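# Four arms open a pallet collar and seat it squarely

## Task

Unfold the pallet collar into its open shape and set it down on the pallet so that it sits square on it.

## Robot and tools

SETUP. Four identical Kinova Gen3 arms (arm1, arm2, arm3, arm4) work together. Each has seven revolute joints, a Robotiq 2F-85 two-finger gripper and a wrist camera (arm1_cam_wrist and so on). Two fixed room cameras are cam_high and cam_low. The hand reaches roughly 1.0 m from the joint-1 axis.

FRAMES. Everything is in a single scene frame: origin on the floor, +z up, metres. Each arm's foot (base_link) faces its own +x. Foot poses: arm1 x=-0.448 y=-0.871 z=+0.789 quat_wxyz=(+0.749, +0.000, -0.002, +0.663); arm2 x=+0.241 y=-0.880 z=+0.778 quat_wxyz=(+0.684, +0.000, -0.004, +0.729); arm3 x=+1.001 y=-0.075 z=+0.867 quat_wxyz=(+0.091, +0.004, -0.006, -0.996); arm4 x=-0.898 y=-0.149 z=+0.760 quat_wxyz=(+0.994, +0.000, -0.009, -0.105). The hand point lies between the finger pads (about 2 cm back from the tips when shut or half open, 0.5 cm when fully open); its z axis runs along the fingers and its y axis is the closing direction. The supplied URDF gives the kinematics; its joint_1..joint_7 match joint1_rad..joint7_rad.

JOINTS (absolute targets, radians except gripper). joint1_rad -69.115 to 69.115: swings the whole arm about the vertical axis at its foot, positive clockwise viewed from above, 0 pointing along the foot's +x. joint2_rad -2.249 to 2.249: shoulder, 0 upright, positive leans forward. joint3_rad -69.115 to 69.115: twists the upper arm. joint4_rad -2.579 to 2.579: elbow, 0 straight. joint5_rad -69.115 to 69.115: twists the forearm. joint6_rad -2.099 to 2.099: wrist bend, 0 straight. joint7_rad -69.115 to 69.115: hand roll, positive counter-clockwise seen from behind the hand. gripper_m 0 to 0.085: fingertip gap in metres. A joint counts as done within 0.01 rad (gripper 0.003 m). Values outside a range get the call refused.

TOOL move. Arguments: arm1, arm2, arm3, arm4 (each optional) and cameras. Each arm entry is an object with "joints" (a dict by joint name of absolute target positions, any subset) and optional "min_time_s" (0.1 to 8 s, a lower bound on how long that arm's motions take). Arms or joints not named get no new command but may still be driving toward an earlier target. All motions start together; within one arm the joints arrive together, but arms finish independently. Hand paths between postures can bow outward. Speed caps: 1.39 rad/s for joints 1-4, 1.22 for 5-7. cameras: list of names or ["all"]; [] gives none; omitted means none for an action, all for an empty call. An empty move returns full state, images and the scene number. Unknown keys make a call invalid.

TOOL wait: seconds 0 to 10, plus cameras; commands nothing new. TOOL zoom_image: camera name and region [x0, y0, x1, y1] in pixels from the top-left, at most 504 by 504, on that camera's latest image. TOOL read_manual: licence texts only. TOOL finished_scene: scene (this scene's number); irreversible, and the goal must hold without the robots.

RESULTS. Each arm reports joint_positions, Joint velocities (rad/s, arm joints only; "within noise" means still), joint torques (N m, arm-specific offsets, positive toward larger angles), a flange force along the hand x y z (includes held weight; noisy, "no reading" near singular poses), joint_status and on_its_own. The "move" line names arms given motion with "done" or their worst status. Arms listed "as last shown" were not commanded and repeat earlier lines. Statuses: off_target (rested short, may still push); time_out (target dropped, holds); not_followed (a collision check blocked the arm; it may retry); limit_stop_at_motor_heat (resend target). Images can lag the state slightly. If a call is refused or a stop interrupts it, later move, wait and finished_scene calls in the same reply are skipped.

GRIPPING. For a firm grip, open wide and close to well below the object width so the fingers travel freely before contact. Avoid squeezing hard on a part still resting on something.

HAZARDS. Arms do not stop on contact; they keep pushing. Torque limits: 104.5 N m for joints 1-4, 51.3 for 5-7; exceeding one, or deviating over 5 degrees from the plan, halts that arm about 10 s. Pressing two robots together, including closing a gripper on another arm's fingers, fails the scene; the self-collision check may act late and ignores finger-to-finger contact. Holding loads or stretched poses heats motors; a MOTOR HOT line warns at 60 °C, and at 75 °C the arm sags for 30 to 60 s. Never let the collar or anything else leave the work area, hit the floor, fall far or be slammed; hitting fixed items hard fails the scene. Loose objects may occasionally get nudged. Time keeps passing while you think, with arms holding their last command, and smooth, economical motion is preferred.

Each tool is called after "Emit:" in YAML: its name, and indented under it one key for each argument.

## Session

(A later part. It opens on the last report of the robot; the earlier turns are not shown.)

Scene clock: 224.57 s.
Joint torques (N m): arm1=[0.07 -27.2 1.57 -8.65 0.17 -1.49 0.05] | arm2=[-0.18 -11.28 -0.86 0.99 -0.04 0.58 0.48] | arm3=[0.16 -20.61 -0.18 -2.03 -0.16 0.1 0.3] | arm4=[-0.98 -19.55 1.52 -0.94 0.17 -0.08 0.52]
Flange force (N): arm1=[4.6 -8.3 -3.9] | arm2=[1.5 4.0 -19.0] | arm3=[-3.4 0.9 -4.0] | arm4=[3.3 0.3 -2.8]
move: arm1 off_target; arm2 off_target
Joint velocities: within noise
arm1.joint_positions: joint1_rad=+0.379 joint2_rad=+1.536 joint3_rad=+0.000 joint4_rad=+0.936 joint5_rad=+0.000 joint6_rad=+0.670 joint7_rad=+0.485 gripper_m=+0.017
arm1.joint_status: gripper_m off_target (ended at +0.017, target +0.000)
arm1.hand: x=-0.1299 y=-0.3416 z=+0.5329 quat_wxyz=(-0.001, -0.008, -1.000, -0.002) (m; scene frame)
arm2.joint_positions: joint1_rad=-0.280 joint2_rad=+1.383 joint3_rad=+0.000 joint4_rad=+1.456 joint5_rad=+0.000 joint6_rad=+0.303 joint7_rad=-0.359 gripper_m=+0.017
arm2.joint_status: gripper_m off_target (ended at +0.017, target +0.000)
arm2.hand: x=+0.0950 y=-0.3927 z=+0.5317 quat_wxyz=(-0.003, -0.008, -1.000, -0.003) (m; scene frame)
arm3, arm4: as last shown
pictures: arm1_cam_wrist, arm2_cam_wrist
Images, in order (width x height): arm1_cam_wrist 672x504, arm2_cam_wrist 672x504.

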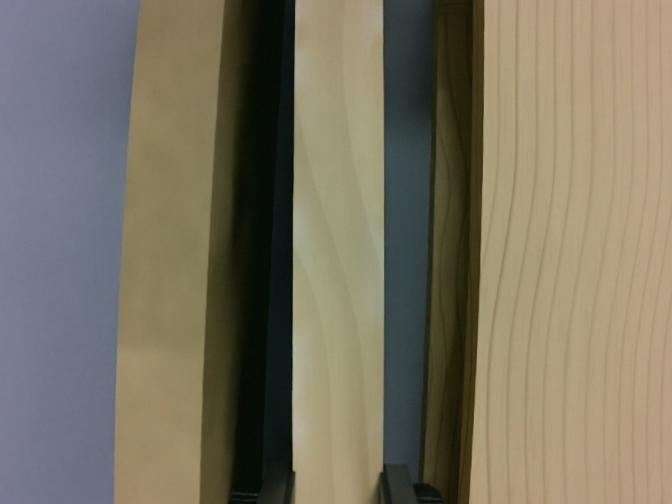

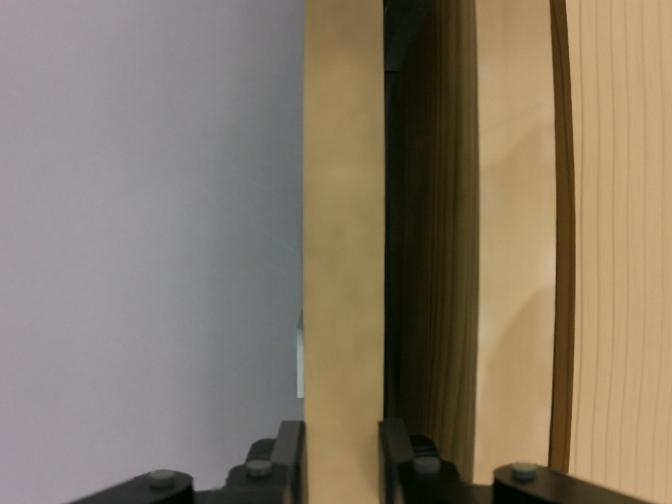

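Emit:
move:
  arm1: {"joints": {"joint1_rad": 0.3657, "joint2_rad": 1.5605, "joint4_rad": 0.8599, "joint6_rad": 0.7212, "joint7_rad": 0.5224}, "min_time_s": 2.2}
  arm2: {"joints": {"joint1_rad": -0.3142, "joint2_rad": 1.3554, "joint4_rad": 1.65, "joint6_rad": 0.1362, "joint7_rad": -0.4328}, "min_time_s": 2.2}
  arm3: {"joints": {"joint1_rad": -0.6063, "joint2_rad": 1.6577, "joint4_rad": 1.2981, "joint6_rad": 0.1858, "joint7_rad": -2.3751}, "min_time_s": 2.2}
  arm4: {"joints": {"joint1_rad": 0.33, "joint2_rad": 1.406, "joint4_rad": 1.7347, "joint6_rad": 0.0009, "joint7_rad": 2.0956}, "min_time_s": 2.2}
  cameras: ["all"]

Scene clock: 248.03 s.
Joint torques (N m): arm1=[-10.01 -24.79 -6.91 -2.5 -3.04 3.6 -0.12] | arm2=[7.49 1.53 9.32 12.42 1.4 6.21 1.1] | arm3=[0.14 -21.04 -0.16 -2.38 -0.17 0.09 0.31] | arm4=[-0.97 -19.85 1.5 -1.16 0.18 -0.06 0.47]
Flange force (N): arm1=[-16.0 -5.4 4.6] | arm2=[24.3 11.1 -25.8] | arm3=[-3.4 1.1 -3.8] | arm4=[3.2 0.3 -2.6]
move: arm1 done; arm2 done; arm3 done; arm4 done
Joint velocities: within noise
arm1.joint_positions: joint1_rad=+0.366 joint2_rad=+1.560 joint3_rad=+0.000 joint4_rad=+0.860 joint5_rad=+0.000 joint6_rad=+0.721 joint7_rad=+0.522 gripper_m=+0.017
arm1.joint_status: all done
arm1.hand: x=-0.1309 y=-0.3264 z=+0.5330 quat_wxyz=(-0.001, +0.018, -1.000, -0.001) (m; scene frame)
arm2.joint_positions: joint1_rad=-0.314 joint2_rad=+1.355 joint3_rad=+0.000 joint4_rad=+1.650 joint5_rad=+0.000 joint6_rad=+0.136 joint7_rad=-0.433 gripper_m=+0.017
arm2.joint_status: all done
arm2.hand: x=+0.0981 y=-0.4477 z=+0.5313 quat_wxyz=(-0.003, -0.028, -1.000, -0.003) (m; scene frame)
arm3.joint_positions: joint1_rad=-0.606 joint2_rad=+1.658 joint3_rad=+0.000 joint4_rad=+1.298 joint5_rad=+0.000 joint6_rad=+0.186 joint7_rad=-2.375 gripper_m=+0.085
arm3.joint_status: all done
arm3.hand: x=+0.6500 y=-0.4000 z=+0.4956 quat_wxyz=(+0.004, +0.008, +1.000, -0.005) (m; scene frame)
arm4.joint_positions: joint1_rad=+0.330 joint2_rad=+1.406 joint3_rad=+0.000 joint4_rad=+1.735 joint5_rad=+0.000 joint6_rad=+0.001 joint7_rad=+2.096 gripper_m=+0.085
arm4.joint_status: all done
arm4.hand: x=-0.5505 y=-0.3852 z=+0.4942 quat_wxyz=(-0.008, -0.008, -1.000, +0.001) (m; scene frame)
pictures: arm1_cam_wrist, arm2_cam_wrist, arm3_cam_wrist, arm4_cam_wrist, cam_high, cam_low
Images, in order (width x height): arm1_cam_wrist 672x504, arm2_cam_wrist 672x504, arm3_cam_wrist 672x504, arm4_cam_wrist 672x504, cam_high 672x504, cam_low 672x504.

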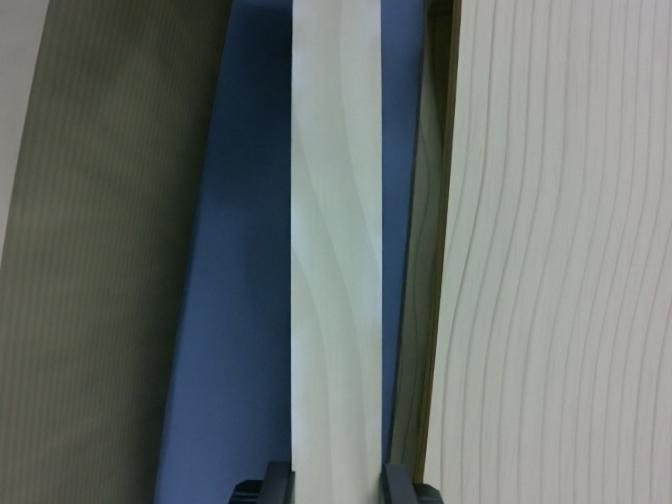

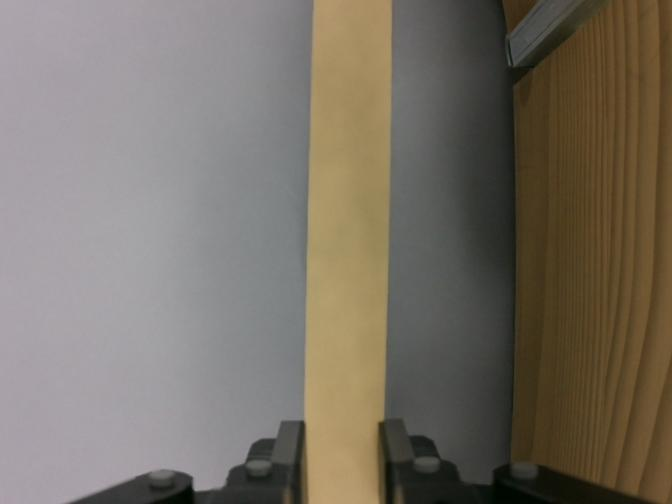

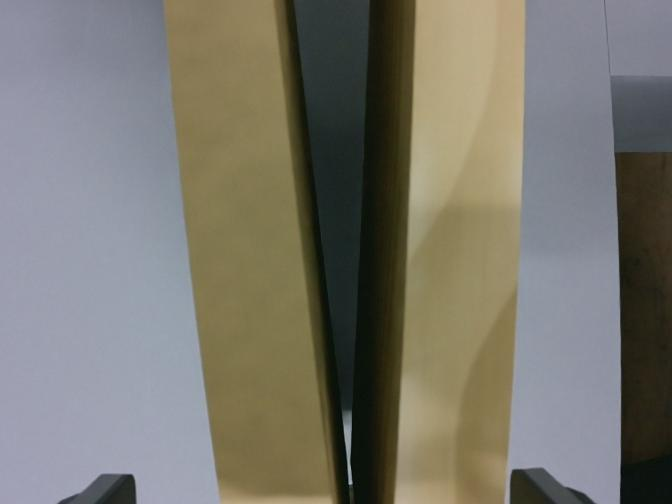

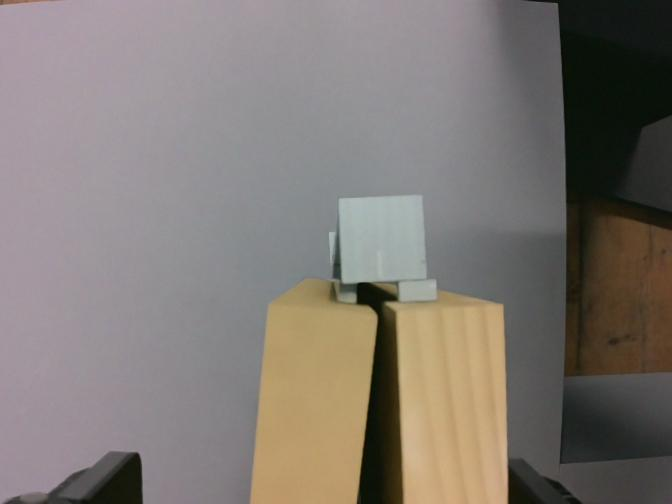

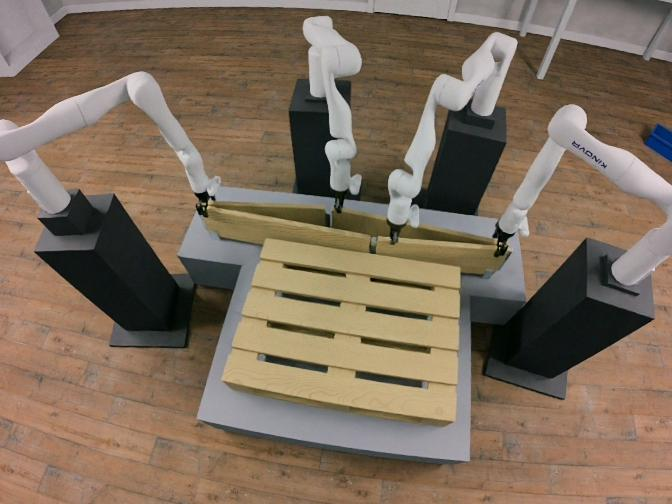

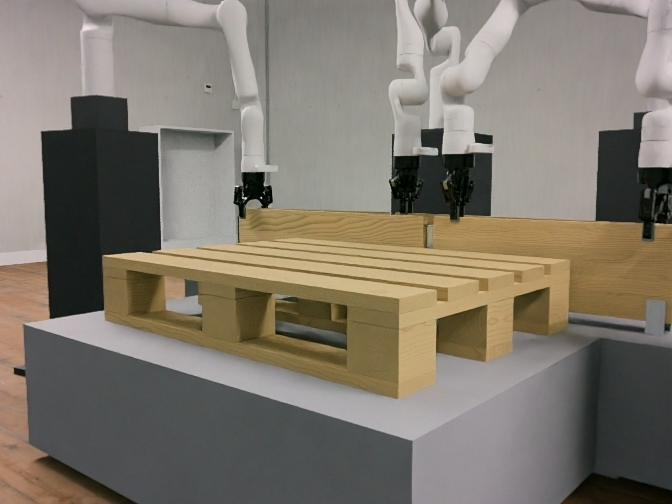

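Emit:
move:
  arm3: {"joints": {"joint2_rad": 1.4092, "joint4_rad": 1.5341, "joint6_rad": 0.1983}, "min_time_s": 1}
  arm4: {"joints": {"joint2_rad": 1.1486, "joint4_rad": 1.8927, "joint6_rad": 0.1003}, "min_time_s": 1}

Emit:
move:
  arm3: {"joints": {"joint1_rad": -0.4437, "joint2_rad": 1.5691, "joint4_rad": 0.8762, "joint6_rad": 0.6963, "joint7_rad": -2.1216, "gripper_m": 0.05}, "min_time_s": 1}
  arm4: {"joints": {"joint1_rad": 0.1109, "joint2_rad": 1.2325, "joint4_rad": 1.4563, "joint6_rad": 0.4528, "joint7_rad": 1.9471, "gripper_m": 0.05}, "min_time_s": 1}
  cameras: ["arm3_cam_wrist", "arm4_cam_wrist"]

Scene clock: 285.80 s.
Joint torques (N m): arm1=[-10.01 -24.81 -6.93 -2.5 -3.07 3.59 -0.12] | arm2=[7.44 1.4 9.25 12.43 1.41 6.18 1.01] | arm3=[0.12 -20.94 -0.17 -2.5 -0.17 0.11 0.32] | arm4=[-0.95 -19.23 1.53 -2.05 0.17 -0.05 0.47]
Flange force (N): arm1=[-16.1 -5.3 4.7] | arm2=[24.1 11.3 -25.5] | arm3=[-3.4 1.1 -3.0] | arm4=[3.4 0.3 -1.7]
move: arm3 done; arm4 done
Joint velocities: within noise
arm1, arm2: as last shown
arm2.hand: x=+0.0982 y=-0.4476 z=+0.5314 quat_wxyz=(-0.003, -0.028, -1.000, -0.003) (m; scene frame)
arm3.joint_positions: joint1_rad=-0.606 joint2_rad=+1.409 joint3_rad=+0.000 joint4_rad=+1.534 joint5_rad=+0.000 joint6_rad=+0.198 joint7_rad=-2.375 gripper_m=+0.085
arm3.joint_status: all done
arm3.hand: x=+0.6491 y=-0.3989 z=+0.6005 quat_wxyz=(+0.004, +0.008, +1.000, -0.005) (m; scene frame)
arm4.joint_positions: joint1_rad=+0.330 joint2_rad=+1.149 joint3_rad=+0.000 joint4_rad=+1.893 joint5_rad=+0.000 joint6_rad=+0.100 joint7_rad=+2.096 gripper_m=+0.085
arm4.joint_status: all done
arm4.hand: x=-0.5523 y=-0.3849 z=+0.5991 quat_wxyz=(-0.008, -0.008, -1.000, +0.001) (m; scene frame)
pictures: none

Scene clock: 287.73 s.
Joint torques (N m): arm1=[-10.01 -24.78 -6.93 -2.5 -3.06 3.61 -0.14] | arm2=[7.54 1.41 9.3 12.46 1.39 6.16 1.03] | arm3=[0.05 -25.34 -0.12 -6.3 -0.18 0.07 0.34] | arm4=[-0.88 -22.78 1.48 -4.88 0.15 0.01 0.51]
Flange force (N): arm1=[-16.0 -5.4 4.6] | arm2=[24.4 11.3 -25.5] | arm3=[-4.9 1.0 -2.7] | arm4=[3.8 0.3 -1.6]
move: arm3 done; arm4 done
Joint velocities: within noise
arm1, arm2: as last shown
arm3.joint_positions: joint1_rad=-0.444 joint2_rad=+1.569 joint3_rad=+0.000 joint4_rad=+0.876 joint5_rad=+0.000 joint6_rad=+0.696 joint7_rad=-2.122 gripper_m=+0.050
arm3.joint_status: all done
arm3.hand: x=+0.4842 y=-0.4223 z=+0.5994 quat_wxyz=(+0.004, -0.037, +0.999, -0.005) (m; scene frame)
arm4.joint_positions: joint1_rad=+0.111 joint2_rad=+1.233 joint3_rad=+0.000 joint4_rad=+1.456 joint5_rad=+0.000 joint6_rad=+0.453 joint7_rad=+1.947 gripper_m=+0.050
arm4.joint_status: all done
arm4.hand: x=-0.3964 y=-0.3424 z=+0.5990 quat_wxyz=(-0.008, +0.027, -1.000, +0.001) (m; scene frame)
pictures: arm3_cam_wrist, arm4_cam_wrist
Images, in order (width x height): arm3_cam_wrist 672x504, arm4_cam_wrist 672x504.

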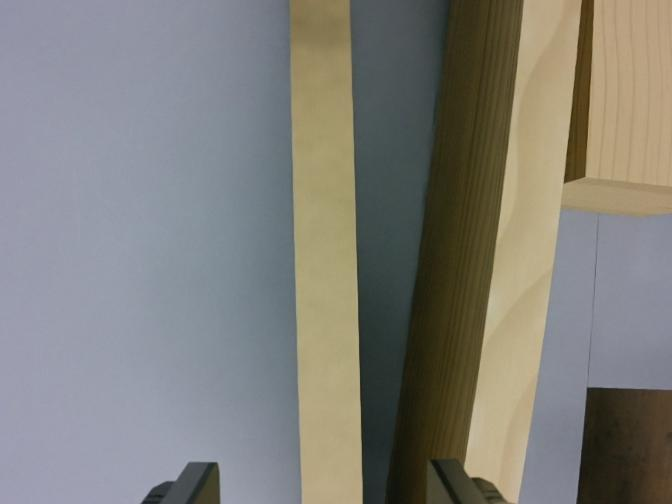

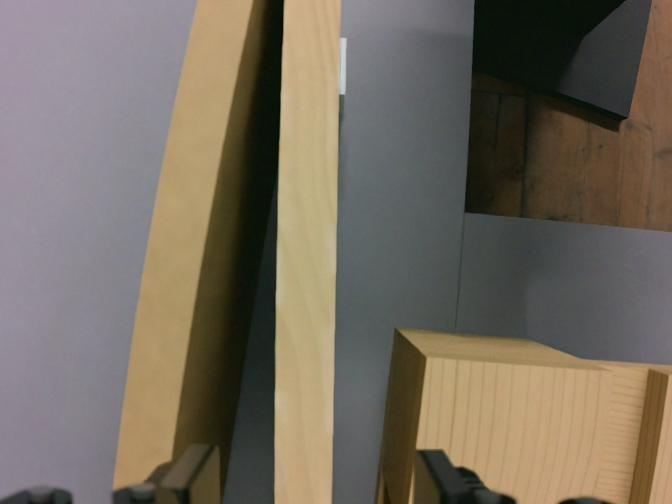

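Emit:
move:
  arm3: {"joints": {"joint2_rad": 1.8192, "joint4_rad": 0.5715, "joint6_rad": 0.7509}, "min_time_s": 1.3}
  arm4: {"joints": {"joint1_rad": 0.1149, "joint2_rad": 1.4353, "joint4_rad": 1.3262, "joint6_rad": 0.3801, "joint7_rad": 1.9511}, "min_time_s": 1.3}
  cameras: ["arm3_cam_wrist", "arm4_cam_wrist"]

Scene clock: 302.67 s.
Joint torques (N m): arm1=[-10.01 -24.79 -6.9 -2.48 -3.06 3.62 -0.12] | arm2=[7.46 1.32 9.29 12.37 1.39 6.19 1.05] | arm3=[0.01 -25.09 -0.11 -6.66 -0.16 0.1 0.33] | arm4=[-0.91 -23.28 1.55 -4.35 0.15 -0.06 0.5]
Flange force (N): arm1=[-16.1 -5.3 4.7] | arm2=[24.1 11.1 -25.4] | arm3=[-6.7 2.2 -4.6] | arm4=[3.8 0.2 -2.3]
move: arm3 done; arm4 done
Joint velocities: within noise
arm1, arm2: as last shown
arm3.joint_positions: joint1_rad=-0.444 joint2_rad=+1.819 joint3_rad=+0.000 joint4_rad=+0.572 joint5_rad=+0.000 joint6_rad=+0.751 joint7_rad=-2.122 gripper_m=+0.050
arm3.joint_status: all done
arm3.hand: x=+0.4851 y=-0.4233 z=+0.5066 quat_wxyz=(+0.004, -0.037, +0.999, -0.005) (m; scene frame)
arm4.joint_positions: joint1_rad=+0.115 joint2_rad=+1.435 joint3_rad=+0.000 joint4_rad=+1.326 joint5_rad=+0.000 joint6_rad=+0.380 joint7_rad=+1.951 gripper_m=+0.050
arm4.joint_status: all done
arm4.hand: x=-0.3964 y=-0.3443 z=+0.5070 quat_wxyz=(-0.008, +0.027, -1.000, +0.001) (m; scene frame)
pictures: arm3_cam_wrist, arm4_cam_wrist
Images, in order (width x height): arm3_cam_wrist 672x504, arm4_cam_wrist 672x504.

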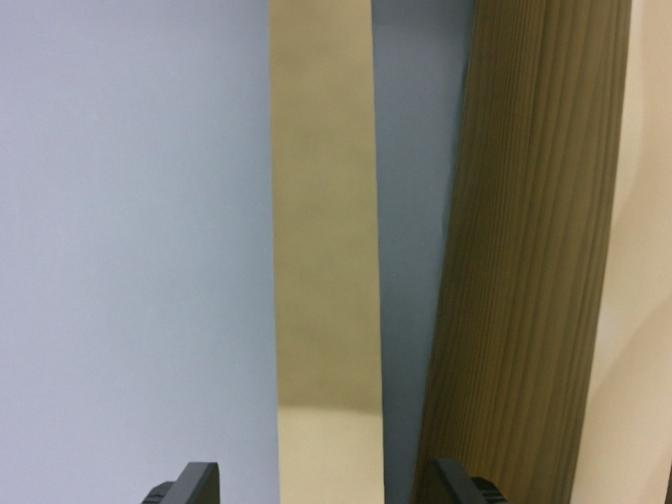

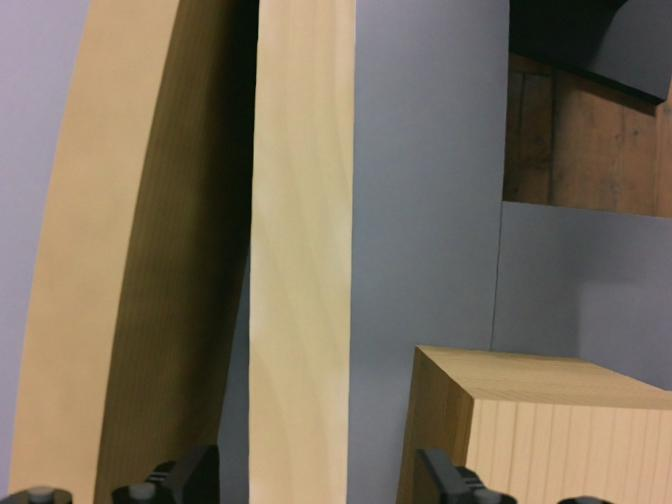

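Emit:
move:
  arm4: {"joints": {"joint1_rad": 0.122, "joint2_rad": 1.4367, "joint4_rad": 1.32, "joint6_rad": 0.3849, "joint7_rad": 1.9583}, "min_time_s": 0.4}
  arm3: {"joints": {"gripper_m": 0.0}}

Emit:
move:
  arm4: {"joints": {"gripper_m": 0.0}}

Emit:
move:
  arm1: {"joints": {"gripper_m": 0.065}}
  arm2: {"joints": {"gripper_m": 0.065}}
  cameras: ["arm1_cam_wrist", "arm2_cam_wrist", "arm3_cam_wrist", "arm4_cam_wrist"]

Scene clock: 311.00 s.
Joint torques (N m): arm1=[-10.01 -23.46 -7.01 -1.96 -3.1 3.68 -0.13] | arm2=[7.27 0.65 9.09 12.57 1.42 6.28 1.03] | arm3=[-0.94 -25.16 -0.96 -6.79 -0.68 -0.01 0.2] | arm4=[-0.96 -23.29 1.54 -4.49 0.21 0 0.51]
Flange force (N): arm1=[-16.2 -5.1 2.7] | arm2=[24.0 11.8 -23.5] | arm3=[-6.1 3.8 -4.8] | arm4=[4.4 0.5 -2.5]
move: arm3 off_target; arm4 done
Joint velocities: within noise
arm1, arm2: as last shown
arm3.joint_positions: joint1_rad=-0.444 joint2_rad=+1.819 joint3_rad=+0.000 joint4_rad=+0.571 joint5_rad=+0.000 joint6_rad=+0.751 joint7_rad=-2.122 gripper_m=+0.018
arm3.joint_status: gripper_m off_target (ended at +0.018, target +0.000)
arm3.hand: x=+0.4851 y=-0.4233 z=+0.5066 quat_wxyz=(+0.004, -0.037, +0.999, -0.005) (m; scene frame)
arm4.joint_positions: joint1_rad=+0.122 joint2_rad=+1.437 joint3_rad=+0.000 joint4_rad=+1.320 joint5_rad=+0.000 joint6_rad=+0.385 joint7_rad=+1.958 gripper_m=+0.050
arm4.joint_status: all done
arm4.hand: x=-0.3964 y=-0.3483 z=+0.5069 quat_wxyz=(-0.008, +0.027, -1.000, +0.001) (m; scene frame)
pictures: none

Scene clock: 311.87 s.
Joint torques (N m): arm1=[-10.96 -24.62 -7.74 -2.9 -3.35 3.21 -0.16] | arm2=[7.57 0.13 9.45 11.04 1.4 5.52 1.02] | arm3=[-1.07 -25.11 -1.14 -6.78 -0.74 -0.05 0.17] | arm4=[0.28 -20.81 2.51 -5.74 0.23 -1.22 0.44]
Flange force (N): arm1=[-16.8 -7.2 3.3] | arm2=[23.5 9.0 -25.3] | arm3=[-5.9 4.0 -4.9] | arm4=[6.8 4.0 -11.0]
move: arm4 off_target
Joint velocities: within noise
arm1, arm2, arm3: as last shown
arm1.hand: x=-0.1309 y=-0.3264 z=+0.5330 quat_wxyz=(-0.001, +0.018, -1.000, -0.002) (m; scene frame)
arm3.joint_positions: joint1_rad=-0.444 joint2_rad=+1.819 joint3_rad=+0.000 joint4_rad=+0.572 joint5_rad=+0.000 joint6_rad=+0.751 joint7_rad=-2.122 gripper_m=+0.018
arm4.joint_positions: joint1_rad=+0.122 joint2_rad=+1.437 joint3_rad=+0.000 joint4_rad=+1.320 joint5_rad=+0.000 joint6_rad=+0.385 joint7_rad=+1.958 gripper_m=+0.018
arm4.joint_status: gripper_m off_target (ended at +0.018, target +0.000)
arm4.hand: x=-0.3964 y=-0.3483 z=+0.5069 quat_wxyz=(-0.008, +0.027, -1.000, +0.001) (m; scene frame)
pictures: none

Scene clock: 312.90 s.
Joint torques (N m): arm1=[-0.51 -24.47 1.36 -6.25 0.43 -0.03 0.47] | arm2=[1.16 -20.83 0.69 -0.61 -0.1 0.05 0.14] | arm3=[-0.58 -25.13 -0.62 -6.52 -0.49 0.26 0.11] | arm4=[-0.28 -24.54 2.46 -2.93 0.49 0.92 0.61]
Flange force (N): arm1=[2.6 -4.9 -4.9] | arm2=[2.9 0.6 0.9] | arm3=[-5.7 3.1 -4.1] | arm4=[-0.4 -0.1 3.6]
move: arm1 done; arm2 done
Joint velocities: within noise
arm1.joint_positions: joint1_rad=+0.366 joint2_rad=+1.560 joint3_rad=+0.000 joint4_rad=+0.860 joint5_rad=+0.000 joint6_rad=+0.721 joint7_rad=+0.522 gripper_m=+0.065
arm1.joint_status: all done
arm1.hand: x=-0.1309 y=-0.3264 z=+0.5330 quat_wxyz=(-0.001, +0.018, -1.000, -0.001) (m; scene frame)
arm2.joint_positions: joint1_rad=-0.314 joint2_rad=+1.355 joint3_rad=+0.000 joint4_rad=+1.650 joint5_rad=+0.000 joint6_rad=+0.136 joint7_rad=-0.433 gripper_m=+0.065
arm2.joint_status: all done
arm2.hand: x=+0.0982 y=-0.4476 z=+0.5314 quat_wxyz=(-0.003, -0.028, -1.000, -0.003) (m; scene frame)
arm3, arm4: as last shown
arm4.hand: x=-0.3965 y=-0.3483 z=+0.5069 quat_wxyz=(-0.008, +0.027, -1.000, +0.001) (m; scene frame)
pictures: arm1_cam_wrist, arm2_cam_wrist, arm3_cam_wrist, arm4_cam_wrist
Images, in order (width x height): arm1_cam_wrist 672x504, arm2_cam_wrist 672x504, arm3_cam_wrist 672x504, arm4_cam_wrist 672x504.

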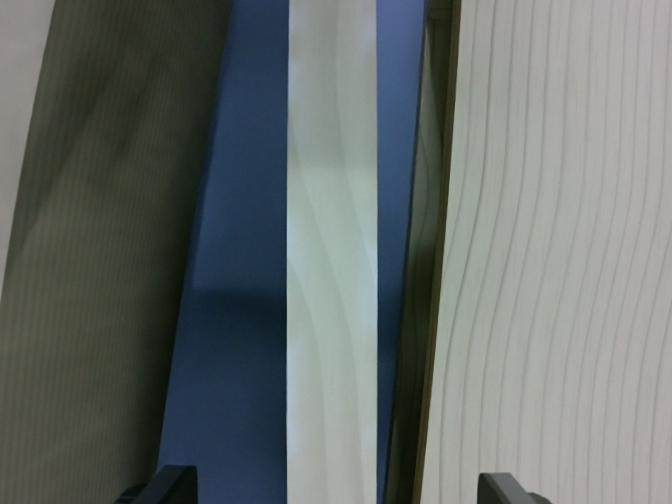

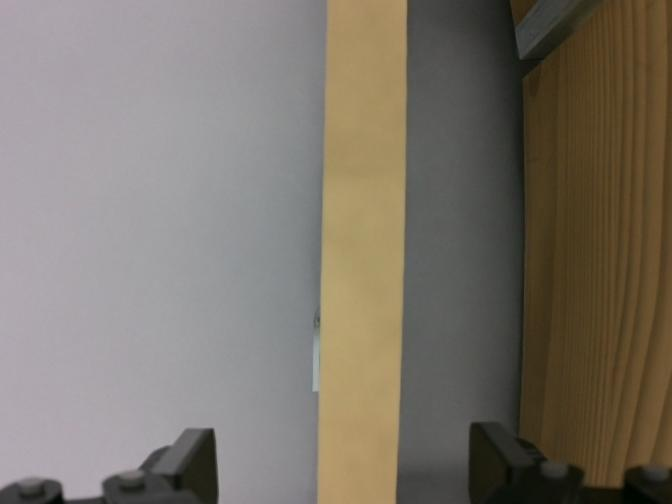

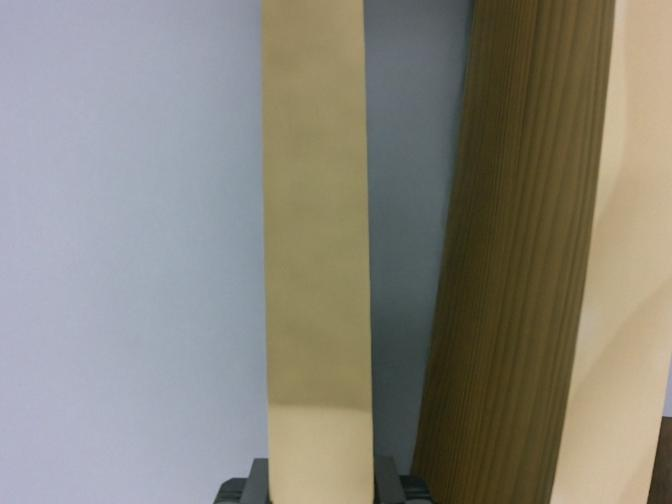

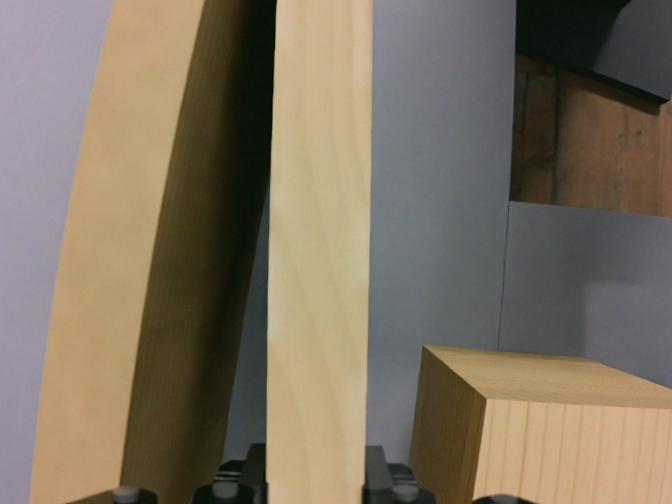

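Emit:
move:
  arm1: {"joints": {"joint2_rad": 1.4099, "joint4_rad": 0.9875, "joint6_rad": 0.7442}, "min_time_s": 0.9}
  arm2: {"joints": {"joint2_rad": 1.1945, "joint4_rad": 1.7472, "joint6_rad": 0.1999}, "min_time_s": 0.9}

Emit:
move:
  arm1: {"joints": {"joint2_rad": 0.3345, "joint4_rad": 1.11, "joint6_rad": 1.697}}
  arm2: {"joints": {"joint2_rad": 0.3345, "joint4_rad": 1.11, "joint6_rad": 1.697}}
  arm3: {"joints": {"joint2_rad": 1.5691, "joint4_rad": 0.8762, "joint6_rad": 0.6963}, "min_time_s": 2}
  arm4: {"joints": {"joint1_rad": 0.1215, "joint2_rad": 1.2348, "joint4_rad": 1.4474, "joint6_rad": 0.4594, "joint7_rad": 1.9577}, "min_time_s": 2}

Emit:
move:
  arm3: {"joints": {"joint2_rad": 1.3583, "joint4_rad": 1.0472, "joint6_rad": 0.7361}, "min_time_s": 2}
  arm4: {"joints": {"joint1_rad": 0.1208, "joint2_rad": 1.0359, "joint4_rad": 1.5125, "joint6_rad": 0.5932, "joint7_rad": 1.957}, "min_time_s": 2}
  cameras: ["arm1_cam_wrist", "arm2_cam_wrist", "cam_low", "cam_high"]

Scene clock: 329.70 s.
Joint torques (N m): arm1=[-0.57 -24.34 1.4 -6.41 0.43 -0.06 0.47] | arm2=[1.16 -20.45 0.66 -1.12 -0.18 0.07 0.15] | arm3=[-0.53 -25.14 -0.57 -6.51 -0.51 0.25 0.06] | arm4=[-0.19 -24.9 2.48 -3.02 0.45 1.03 0.63]
Flange force (N): arm1=[2.3 -4.6 -4.3] | arm2=[3.0 0.7 0.7] | arm3=[-5.6 3.0 -4.0] | arm4=[-0.1 0.2 4.3]
move: arm1 done; arm2 done
Joint velocities: within noise
arm1.joint_positions: joint1_rad=+0.366 joint2_rad=+1.410 joint3_rad=+0.000 joint4_rad=+0.988 joint5_rad=+0.000 joint6_rad=+0.744 joint7_rad=+0.522 gripper_m=+0.065
arm1.joint_status: all done
arm1.hand: x=-0.1311 y=-0.3267 z=+0.6009 quat_wxyz=(-0.001, +0.018, -1.000, -0.001) (m; scene frame)
arm2.joint_positions: joint1_rad=-0.314 joint2_rad=+1.195 joint3_rad=+0.000 joint4_rad=+1.747 joint5_rad=+0.000 joint6_rad=+0.200 joint7_rad=-0.433 gripper_m=+0.065
arm2.joint_status: all done
arm2.hand: x=+0.0978 y=-0.4480 z=+0.5994 quat_wxyz=(-0.003, -0.028, -1.000, -0.003) (m; scene frame)
arm3, arm4: as last shown
arm4.hand: x=-0.3964 y=-0.3483 z=+0.5069 quat_wxyz=(-0.008, +0.027, -1.000, +0.001) (m; scene frame)
pictures: none

Scene clock: 332.07 s.
Joint torques (N m): arm1=[-0.61 -14.58 1.07 -9.25 0.41 -0.04 0.45] | arm2=[1.15 -15.67 0.36 -8.57 -0.14 0.07 0.1] | arm3=[-5.41 -39.72 -3.69 -7.74 -1.24 2.14 0.57] | arm4=[1.33 -35.32 3.85 -3.6 0.26 2.64 0.24]
Flange force (N): arm1=[2.3 -3.4 1.4] | arm2=[2.7 0.3 -1.0] | arm3=[9.3 2.8 28.0] | arm4=[-7.3 -0.9 29.4]
move: arm1 done; arm2 done; arm3 done; arm4 done
Joint velocities: within noise
arm1.joint_positions: joint1_rad=+0.366 joint2_rad=+0.335 joint3_rad=+0.000 joint4_rad=+1.110 joint5_rad=+0.000 joint6_rad=+1.697 joint7_rad=+0.522 gripper_m=+0.065
arm1.joint_status: all done
arm1.hand: x=-0.2160 y=-0.4860 z=+1.2011 quat_wxyz=(-0.001, +0.018, -1.000, -0.002) (m; scene frame)
arm2.joint_positions: joint1_rad=-0.314 joint2_rad=+0.335 joint3_rad=+0.000 joint4_rad=+1.110 joint5_rad=+0.000 joint6_rad=+1.697 joint7_rad=-0.433 gripper_m=+0.065
arm2.joint_status: all done
arm2.hand: x=+0.0957 y=-0.4547 z=+1.1899 quat_wxyz=(-0.003, -0.028, -1.000, -0.003) (m; scene frame)
arm3.joint_positions: joint1_rad=-0.444 joint2_rad=+1.569 joint3_rad=+0.000 joint4_rad=+0.876 joint5_rad=+0.000 joint6_rad=+0.696 joint7_rad=-2.122 gripper_m=+0.018
arm3.joint_status: all done
arm3.hand: x=+0.4842 y=-0.4223 z=+0.5994 quat_wxyz=(+0.004, -0.037, +0.999, -0.005) (m; scene frame)
arm4.joint_positions: joint1_rad=+0.121 joint2_rad=+1.235 joint3_rad=+0.000 joint4_rad=+1.447 joint5_rad=+0.000 joint6_rad=+0.459 joint7_rad=+1.958 gripper_m=+0.018
arm4.joint_status: all done
arm4.hand: x=-0.3963 y=-0.3484 z=+0.5990 quat_wxyz=(-0.008, +0.027, -1.000, +0.001) (m; scene frame)
pictures: none

Scene clock: 334.37 s.
Joint torques (N m): arm1=[-0.59 -14.62 1.08 -9.28 0.44 -0.02 0.49] | arm2=[1.08 -15.71 0.42 -8.6 -0.17 0.04 0.15] | arm3=[-3.33 -42.4 -2.13 -10.49 -0.63 0.92 0.58] | arm4=[0.58 -37.7 2.9 -8.85 0.17 0.96 0.19]
Flange force (N): arm1=[2.5 -3.3 1.6] | arm2=[2.7 0.3 -1.0] | arm3=[4.7 1.5 28.9] | arm4=[-2.8 -0.3 30.4]
move: arm3 done; arm4 done
Joint velocities: within noise
arm1, arm2: as last shown
arm2.joint_positions: joint1_rad=-0.314 joint2_rad=+0.334 joint3_rad=+0.000 joint4_rad=+1.110 joint5_rad=+0.000 joint6_rad=+1.697 joint7_rad=-0.433 gripper_m=+0.065
arm3.joint_positions: joint1_rad=-0.444 joint2_rad=+1.358 joint3_rad=+0.000 joint4_rad=+1.047 joint5_rad=+0.000 joint6_rad=+0.736 joint7_rad=-2.122 gripper_m=+0.018
arm3.joint_status: all done
arm3.hand: x=+0.4834 y=-0.4212 z=+0.6956 quat_wxyz=(+0.004, -0.037, +0.999, -0.005) (m; scene frame)
arm4.joint_positions: joint1_rad=+0.121 joint2_rad=+1.036 joint3_rad=+0.000 joint4_rad=+1.513 joint5_rad=+0.000 joint6_rad=+0.593 joint7_rad=+1.957 gripper_m=+0.018
arm4.joint_status: all done
arm4.hand: x=-0.3968 y=-0.3481 z=+0.6959 quat_wxyz=(-0.008, +0.027, -1.000, +0.001) (m; scene frame)
pictures: arm1_cam_wrist, arm2_cam_wrist, cam_high, cam_low
Images, in order (width x height): arm1_cam_wrist 672x504, arm2_cam_wrist 672x504, cam_high 672x504, cam_low 672x504.

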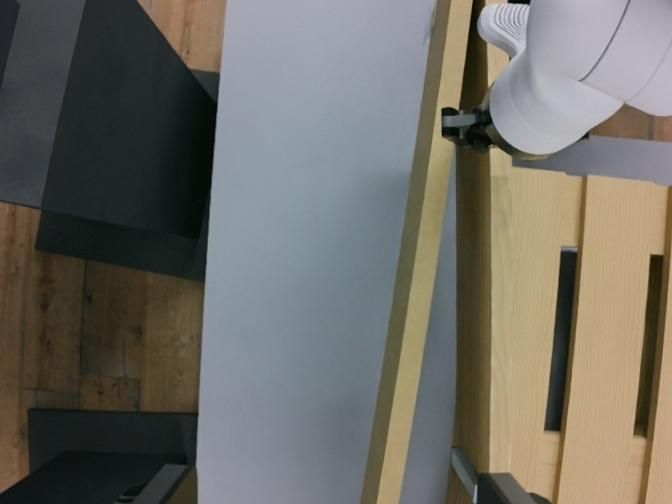

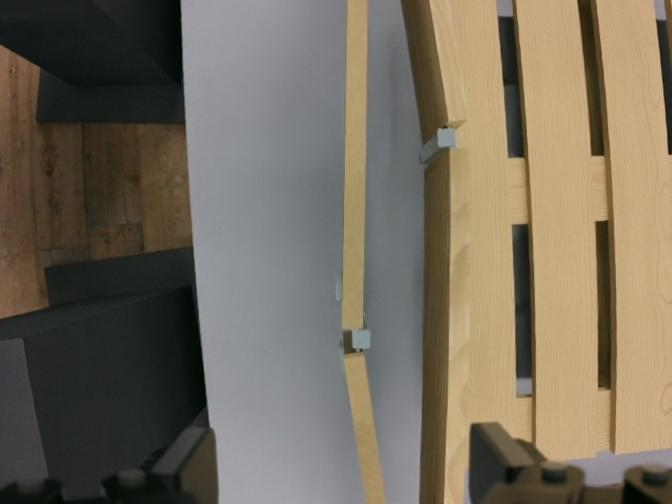

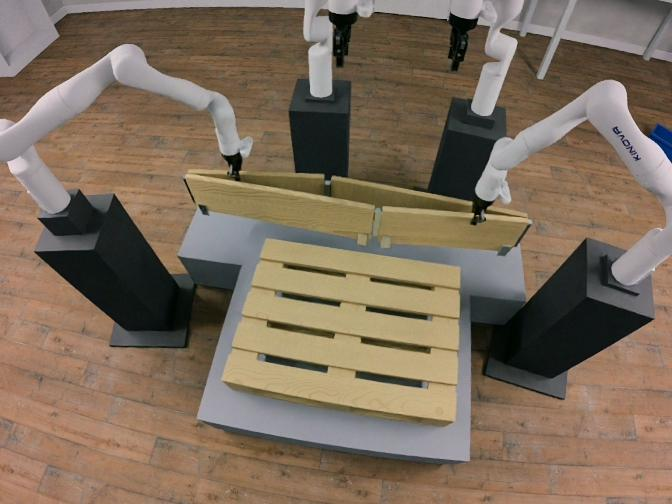

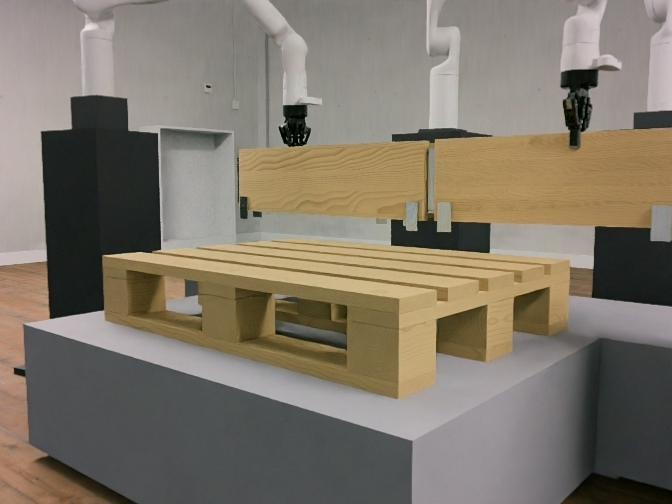

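Emit:
move:
  arm3: {"joints": {"joint1_rad": -0.3185, "joint2_rad": 1.2992, "joint4_rad": 1.2234, "joint6_rad": 0.619, "joint7_rad": -1.7502}, "min_time_s": 1.6}
  arm4: {"joints": {"joint1_rad": 0.0471, "joint2_rad": 1.0074, "joint4_rad": 1.6002, "joint6_rad": 0.534, "joint7_rad": 2.133}, "min_time_s": 1.6}

Emit:
move:
  arm3: {"joints": {"joint1_rad": -0.1792, "joint2_rad": 1.2693, "joint4_rad": 1.3155, "joint6_rad": 0.5568, "joint7_rad": -1.3647}, "min_time_s": 1.6}
  arm4: {"joints": {"joint1_rad": -0.038, "joint2_rad": 0.9884, "joint4_rad": 1.6602, "joint6_rad": 0.493, "joint7_rad": 2.2976}, "min_time_s": 1.6}

Emit:
move:
  arm3: {"joints": {"joint1_rad": -0.0332, "joint2_rad": 1.2617, "joint4_rad": 1.3356, "joint6_rad": 0.5443, "joint7_rad": -0.9723}, "min_time_s": 1.6}
  arm4: {"joints": {"joint1_rad": -0.1309, "joint2_rad": 0.9786, "joint4_rad": 1.6929, "joint6_rad": 0.4701, "joint7_rad": 2.4543}, "min_time_s": 1.6}
  cameras: ["arm2_cam_wrist", "cam_high"]

Scene clock: 402.97 s.
Joint torques (N m): arm1=[-0.63 -14.61 1.1 -9.23 0.41 -0.01 0.45] | arm2=[1.18 -15.66 0.4 -8.53 -0.16 0.04 0.15] | arm3=[-2.69 -41.65 -1.86 -10.15 0.06 0.03 1.33] | arm4=[0.26 -36.65 2.2 -8.9 -0.59 0.37 -0.13]
Flange force (N): arm1=[2.3 -3.3 1.5] | arm2=[2.9 0.4 -1.3] | arm3=[1.8 1.3 29.3] | arm4=[-0.4 -0.8 29.8]
move: arm3 done; arm4 done
Joint velocities: within noise
arm1, arm2: as last shown
arm3.joint_positions: joint1_rad=-0.319 joint2_rad=+1.299 joint3_rad=+0.000 joint4_rad=+1.223 joint5_rad=+0.000 joint6_rad=+0.619 joint7_rad=-1.750 gripper_m=+0.018
arm3.joint_status: all done
arm3.hand: x=+0.4748 y=-0.3372 z=+0.6958 quat_wxyz=(+0.003, -0.160, +0.987, -0.006) (m; scene frame)
arm4.joint_positions: joint1_rad=+0.047 joint2_rad=+1.007 joint3_rad=+0.000 joint4_rad=+1.600 joint5_rad=+0.000 joint6_rad=+0.534 joint7_rad=+2.133 gripper_m=+0.018
arm4.joint_status: all done
arm4.hand: x=-0.4048 y=-0.3052 z=+0.6960 quat_wxyz=(-0.008, +0.152, -0.988, +0.002) (m; scene frame)
pictures: none

Scene clock: 404.87 s.
Joint torques (N m): arm1=[-0.6 -14.58 1.09 -9.24 0.41 -0.03 0.47] | arm2=[1.11 -15.69 0.4 -8.5 -0.16 0.06 0.13] | arm3=[-1.91 -41.04 -1.84 -9.91 -0.02 -0.36 1.34] | arm4=[-0.1 -36.03 1.64 -8.99 -0.74 0.06 -0.03]
Flange force (N): arm1=[2.4 -3.3 1.4] | arm2=[2.9 0.6 -1.3] | arm3=[0.2 0.2 29.4] | arm4=[1.3 -0.2 29.8]
move: arm3 done; arm4 done
Joint velocities: within noise
arm1, arm2: as last shown
arm3.joint_positions: joint1_rad=-0.179 joint2_rad=+1.269 joint3_rad=+0.000 joint4_rad=+1.315 joint5_rad=+0.000 joint6_rad=+0.557 joint7_rad=-1.365 gripper_m=+0.018
arm3.joint_status: all done
arm3.hand: x=+0.4623 y=-0.2544 z=+0.6960 quat_wxyz=(+0.003, -0.280, +0.960, -0.006) (m; scene frame)
arm4.joint_positions: joint1_rad=-0.038 joint2_rad=+0.988 joint3_rad=+0.000 joint4_rad=+1.660 joint5_rad=+0.000 joint6_rad=+0.493 joint7_rad=+2.298 gripper_m=+0.018
arm4.joint_status: all done
arm4.hand: x=-0.4087 y=-0.2601 z=+0.6962 quat_wxyz=(-0.008, +0.273, -0.962, +0.003) (m; scene frame)
pictures: none

Scene clock: 406.77 s.
Joint torques (N m): arm1=[-0.57 -14.59 1.11 -9.24 0.41 -0.04 0.45] | arm2=[1.12 -15.72 0.4 -8.54 -0.15 0.07 0.13] | arm3=[-1.86 -39.47 -2.07 -8.38 -0.37 0.38 1.27] | arm4=[-0.19 -35.25 1.5 -7.9 -0.54 0.34 0.13]
Flange force (N): arm1=[2.4 -3.3 1.4] | arm2=[2.8 0.5 -1.2] | arm3=[1.5 1.5 28.9] | arm4=[0.2 -1.3 30.0]
move: arm3 done; arm4 done
Joint velocities: within noise
arm1, arm2: as last shown
arm3.joint_positions: joint1_rad=-0.033 joint2_rad=+1.262 joint3_rad=+0.000 joint4_rad=+1.336 joint5_rad=+0.000 joint6_rad=+0.544 joint7_rad=-0.972 gripper_m=+0.018
arm3.joint_status: all done
arm3.hand: x=+0.4465 y=-0.1730 z=+0.6960 quat_wxyz=(+0.002, -0.396, +0.918, -0.007) (m; scene frame)
arm4.joint_positions: joint1_rad=-0.131 joint2_rad=+0.979 joint3_rad=+0.000 joint4_rad=+1.693 joint5_rad=+0.000 joint6_rad=+0.470 joint7_rad=+2.454 gripper_m=+0.018
arm4.joint_status: all done
arm4.hand: x=-0.4092 y=-0.2136 z=+0.6962 quat_wxyz=(-0.007, +0.391, -0.920, +0.004) (m; scene frame)
pictures: arm2_cam_wrist, cam_high
Images, in order (width x height): arm2_cam_wrist 672x504, cam_high 672x504.

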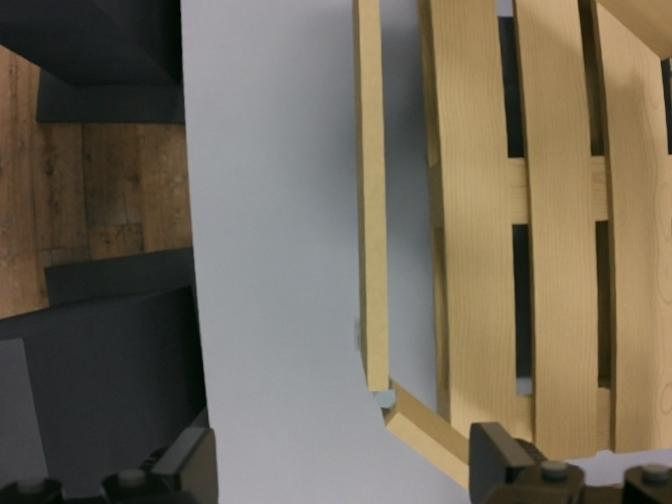

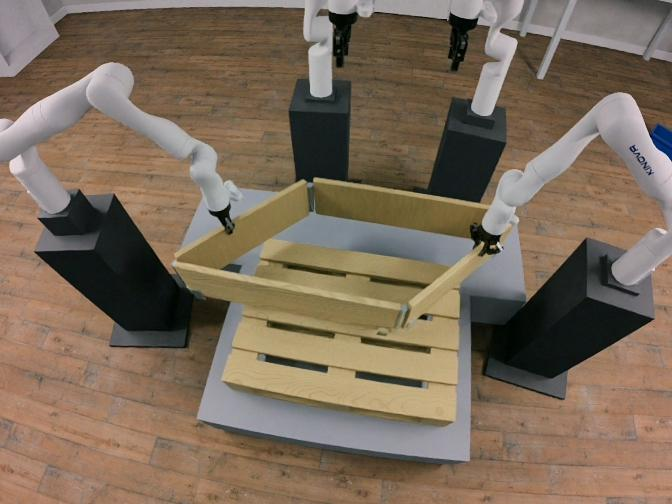

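Emit:
move:
  arm3: {"joints": {"joint1_rad": 0.1091, "joint2_rad": 1.2738, "joint4_rad": 1.2878, "joint6_rad": 0.58, "joint7_rad": -0.5836}, "min_time_s": 1.6}
  arm4: {"joints": {"joint1_rad": -0.2311, "joint2_rad": 0.9766, "joint4_rad": 1.6987, "joint6_rad": 0.4663, "joint7_rad": 2.6037}, "min_time_s": 1.6}
  cameras: []

Emit:
move:
  arm3: {"joints": {"joint1_rad": 0.2389, "joint2_rad": 1.3062, "joint4_rad": 1.1773, "joint6_rad": 0.6581, "joint7_rad": -0.2075}, "min_time_s": 1.6}
  arm4: {"joints": {"joint1_rad": -0.3353, "joint2_rad": 0.9827, "joint4_rad": 1.6766, "joint6_rad": 0.4823, "joint7_rad": 2.7492}, "min_time_s": 1.6}
  cameras: ["cam_high"]

Scene clock: 433.33 s.
Joint torques (N m): arm1=[-0.59 -14.6 1.1 -9.25 0.44 -0.03 0.48] | arm2=[1.2 -15.69 0.38 -8.6 -0.15 0.09 0.17] | arm3=[-1.45 -37.93 -2.33 -6.87 -0.45 1.67 1.3] | arm4=[-0.67 -34.98 0.85 -7.05 -0.5 0.74 0.41]
Flange force (N): arm1=[2.4 -3.3 1.4] | arm2=[2.9 0.1 -0.9] | arm3=[2.6 3.4 27.8] | arm4=[0.1 -3.0 30.7]
move: arm3 done; arm4 done
Joint velocities: within noise
arm1, arm2: as last shown
arm3.joint_positions: joint1_rad=+0.109 joint2_rad=+1.274 joint3_rad=+0.000 joint4_rad=+1.288 joint5_rad=+0.000 joint6_rad=+0.580 joint7_rad=-0.584 gripper_m=+0.018
arm3.joint_status: all done
arm3.hand: x=+0.4275 y=-0.0940 z=+0.6961 quat_wxyz=(+0.001, -0.505, +0.863, -0.007) (m; scene frame)
arm4.joint_positions: joint1_rad=-0.231 joint2_rad=+0.977 joint3_rad=+0.000 joint4_rad=+1.699 joint5_rad=+0.000 joint6_rad=+0.466 joint7_rad=+2.604 gripper_m=+0.018
arm4.joint_status: all done
arm4.hand: x=-0.4067 y=-0.1645 z=+0.6963 quat_wxyz=(-0.007, +0.503, -0.865, +0.005) (m; scene frame)
pictures: none
No camera images: "cameras" was empty.

Scene clock: 435.23 s.
Joint torques (N m): arm1=[-0.6 -14.58 1.13 -9.24 0.44 -0.03 0.47] | arm2=[1.14 -15.71 0.39 -8.49 -0.17 0.05 0.12] | arm3=[-1 -38.05 -1.85 -6.3 -0.48 2.87 1.38] | arm4=[-1.27 -34.14 0.02 -5.65 -0.44 1.79 0.68]
Flange force (N): arm1=[2.4 -3.3 1.4] | arm2=[2.9 0.7 -1.4] | arm3=[2.4 6.4 28.2] | arm4=[0.4 -5.2 30.5]
move: arm3 done; arm4 done
Joint velocities: within noise
arm1, arm2: as last shown
arm3.joint_positions: joint1_rad=+0.239 joint2_rad=+1.306 joint3_rad=+0.000 joint4_rad=+1.177 joint5_rad=+0.000 joint6_rad=+0.658 joint7_rad=-0.207 gripper_m=+0.018
arm3.joint_status: all done
arm3.hand: x=+0.4065 y=-0.0180 z=+0.6963 quat_wxyz=(+0.000, -0.608, +0.794, -0.007) (m; scene frame)
arm4.joint_positions: joint1_rad=-0.335 joint2_rad=+0.983 joint3_rad=+0.000 joint4_rad=+1.677 joint5_rad=+0.000 joint6_rad=+0.482 joint7_rad=+2.749 gripper_m=+0.018
arm4.joint_status: all done
arm4.hand: x=-0.4020 y=-0.1127 z=+0.6964 quat_wxyz=(-0.006, +0.606, -0.795, +0.006) (m; scene frame)
pictures: cam_high
Images, in order (width x height): cam_high 672x504.

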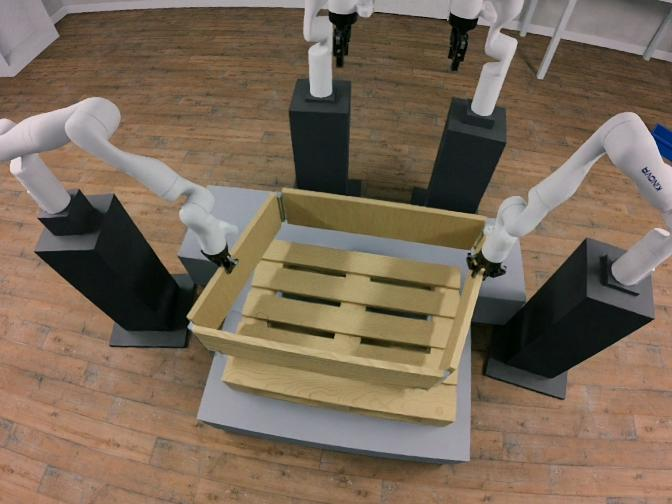

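Emit:
move:
  arm3: {"joints": {"joint1_rad": 0.352, "joint2_rad": 1.3632, "joint4_rad": 1.002, "joint6_rad": 0.7764, "joint7_rad": 0.1518}, "min_time_s": 1.6}
  arm4: {"joints": {"joint1_rad": -0.4418, "joint2_rad": 0.9979, "joint4_rad": 1.6255, "joint6_rad": 0.5182, "joint7_rad": 2.8924}, "min_time_s": 1.6}
  arm1: {"joints": {"joint1_rad": -0.0423, "joint2_rad": 0.8932, "joint4_rad": 1.487, "joint6_rad": 0.7614, "joint7_rad": 1.6502}, "min_time_s": 2}
  arm2: {"joints": {"joint1_rad": 0.3184, "joint2_rad": 0.9287, "joint4_rad": 1.3546, "joint6_rad": 0.8583, "joint7_rad": 1.8256}, "min_time_s": 2}
  cameras: ["all"]

Scene clock: 445.80 s.
Joint torques (N m): arm1=[-0.58 -20.54 1.32 -6.5 0.46 0 0.43] | arm2=[1.26 -22.62 0.67 -6.23 -0.13 0.14 0.15] | arm3=[0.07 -37.82 -0.88 -5.59 -0.19 4.49 1.54] | arm4=[-2.58 -33.51 -0.94 -3.97 -0.18 3.04 1.14]
Flange force (N): arm1=[3.8 -0.1 -2.6] | arm2=[-2.0 1.7 -0.4] | arm3=[1.2 10.7 28.0] | arm4=[2.1 -9.1 30.3]
move: arm1 done; arm2 done; arm3 done; arm4 done
Joint velocities: within noise
arm1.joint_positions: joint1_rad=-0.042 joint2_rad=+0.893 joint3_rad=+0.000 joint4_rad=+1.487 joint5_rad=+0.000 joint6_rad=+0.761 joint7_rad=+1.650 gripper_m=+0.065
arm1.joint_status: all done
arm1.hand: x=-0.3798 y=-0.3299 z=+0.8004 quat_wxyz=(-0.002, +0.707, -0.707, +0.000) (m; scene frame)
arm2.joint_positions: joint1_rad=+0.318 joint2_rad=+0.929 joint3_rad=+0.000 joint4_rad=+1.355 joint5_rad=+0.000 joint6_rad=+0.858 joint7_rad=+1.826 gripper_m=+0.065
arm2.joint_status: all done
arm2.hand: x=+0.4098 y=-0.3301 z=+0.8018 quat_wxyz=(-0.004, +0.707, -0.707, +0.000) (m; scene frame)
arm3.joint_positions: joint1_rad=+0.352 joint2_rad=+1.363 joint3_rad=+0.000 joint4_rad=+1.002 joint5_rad=+0.000 joint6_rad=+0.776 joint7_rad=+0.152 gripper_m=+0.018
arm3.joint_status: all done
arm3.hand: x=+0.3838 y=+0.0545 z=+0.6964 quat_wxyz=(-0.001, -0.701, +0.714, -0.007) (m; scene frame)
arm4.joint_positions: joint1_rad=-0.442 joint2_rad=+0.998 joint3_rad=+0.000 joint4_rad=+1.625 joint5_rad=+0.000 joint6_rad=+0.518 joint7_rad=+2.892 gripper_m=+0.018
arm4.joint_status: all done
arm4.hand: x=-0.3957 y=-0.0572 z=+0.6964 quat_wxyz=(-0.005, +0.701, -0.713, +0.007) (m; scene frame)
pictures: arm1_cam_wrist, arm2_cam_wrist, arm3_cam_wrist, arm4_cam_wrist, cam_high, cam_low
Images, in order (width x height): arm1_cam_wrist 672x504, arm2_cam_wrist 672x504, arm3_cam_wrist 672x504, arm4_cam_wrist 672x504, cam_high 672x504, cam_low 672x504.

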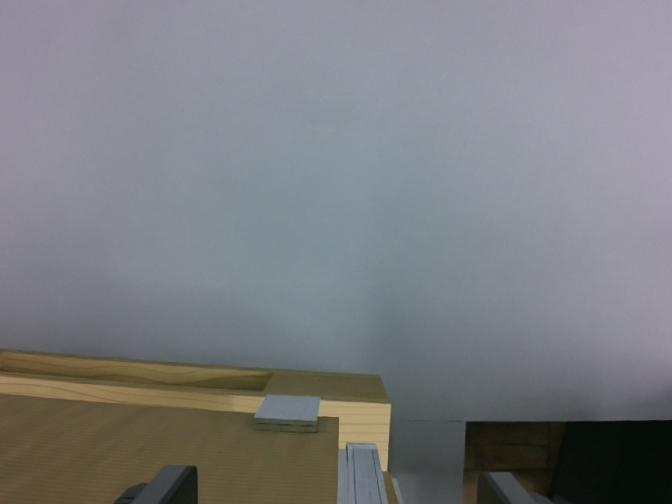

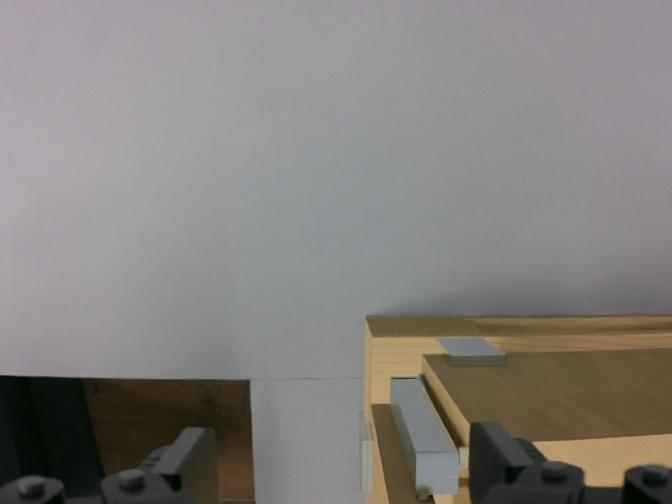

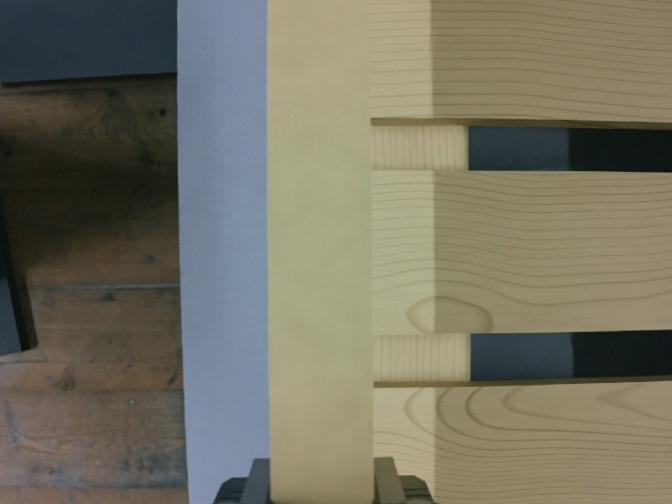

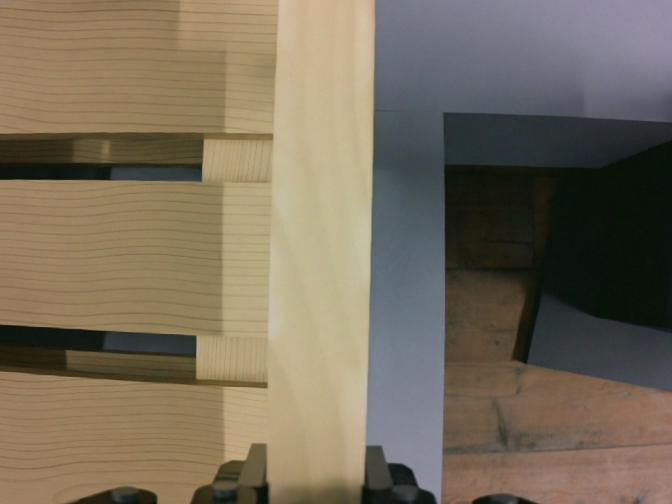

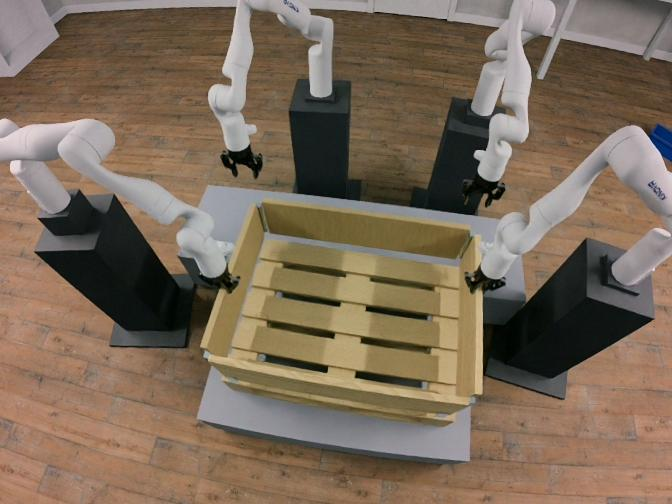

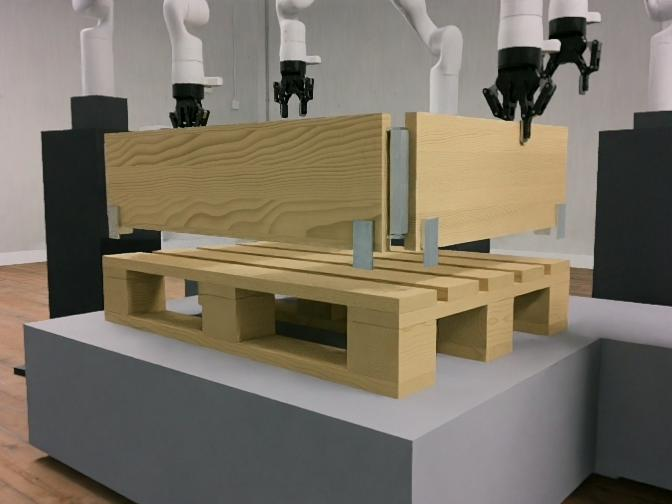

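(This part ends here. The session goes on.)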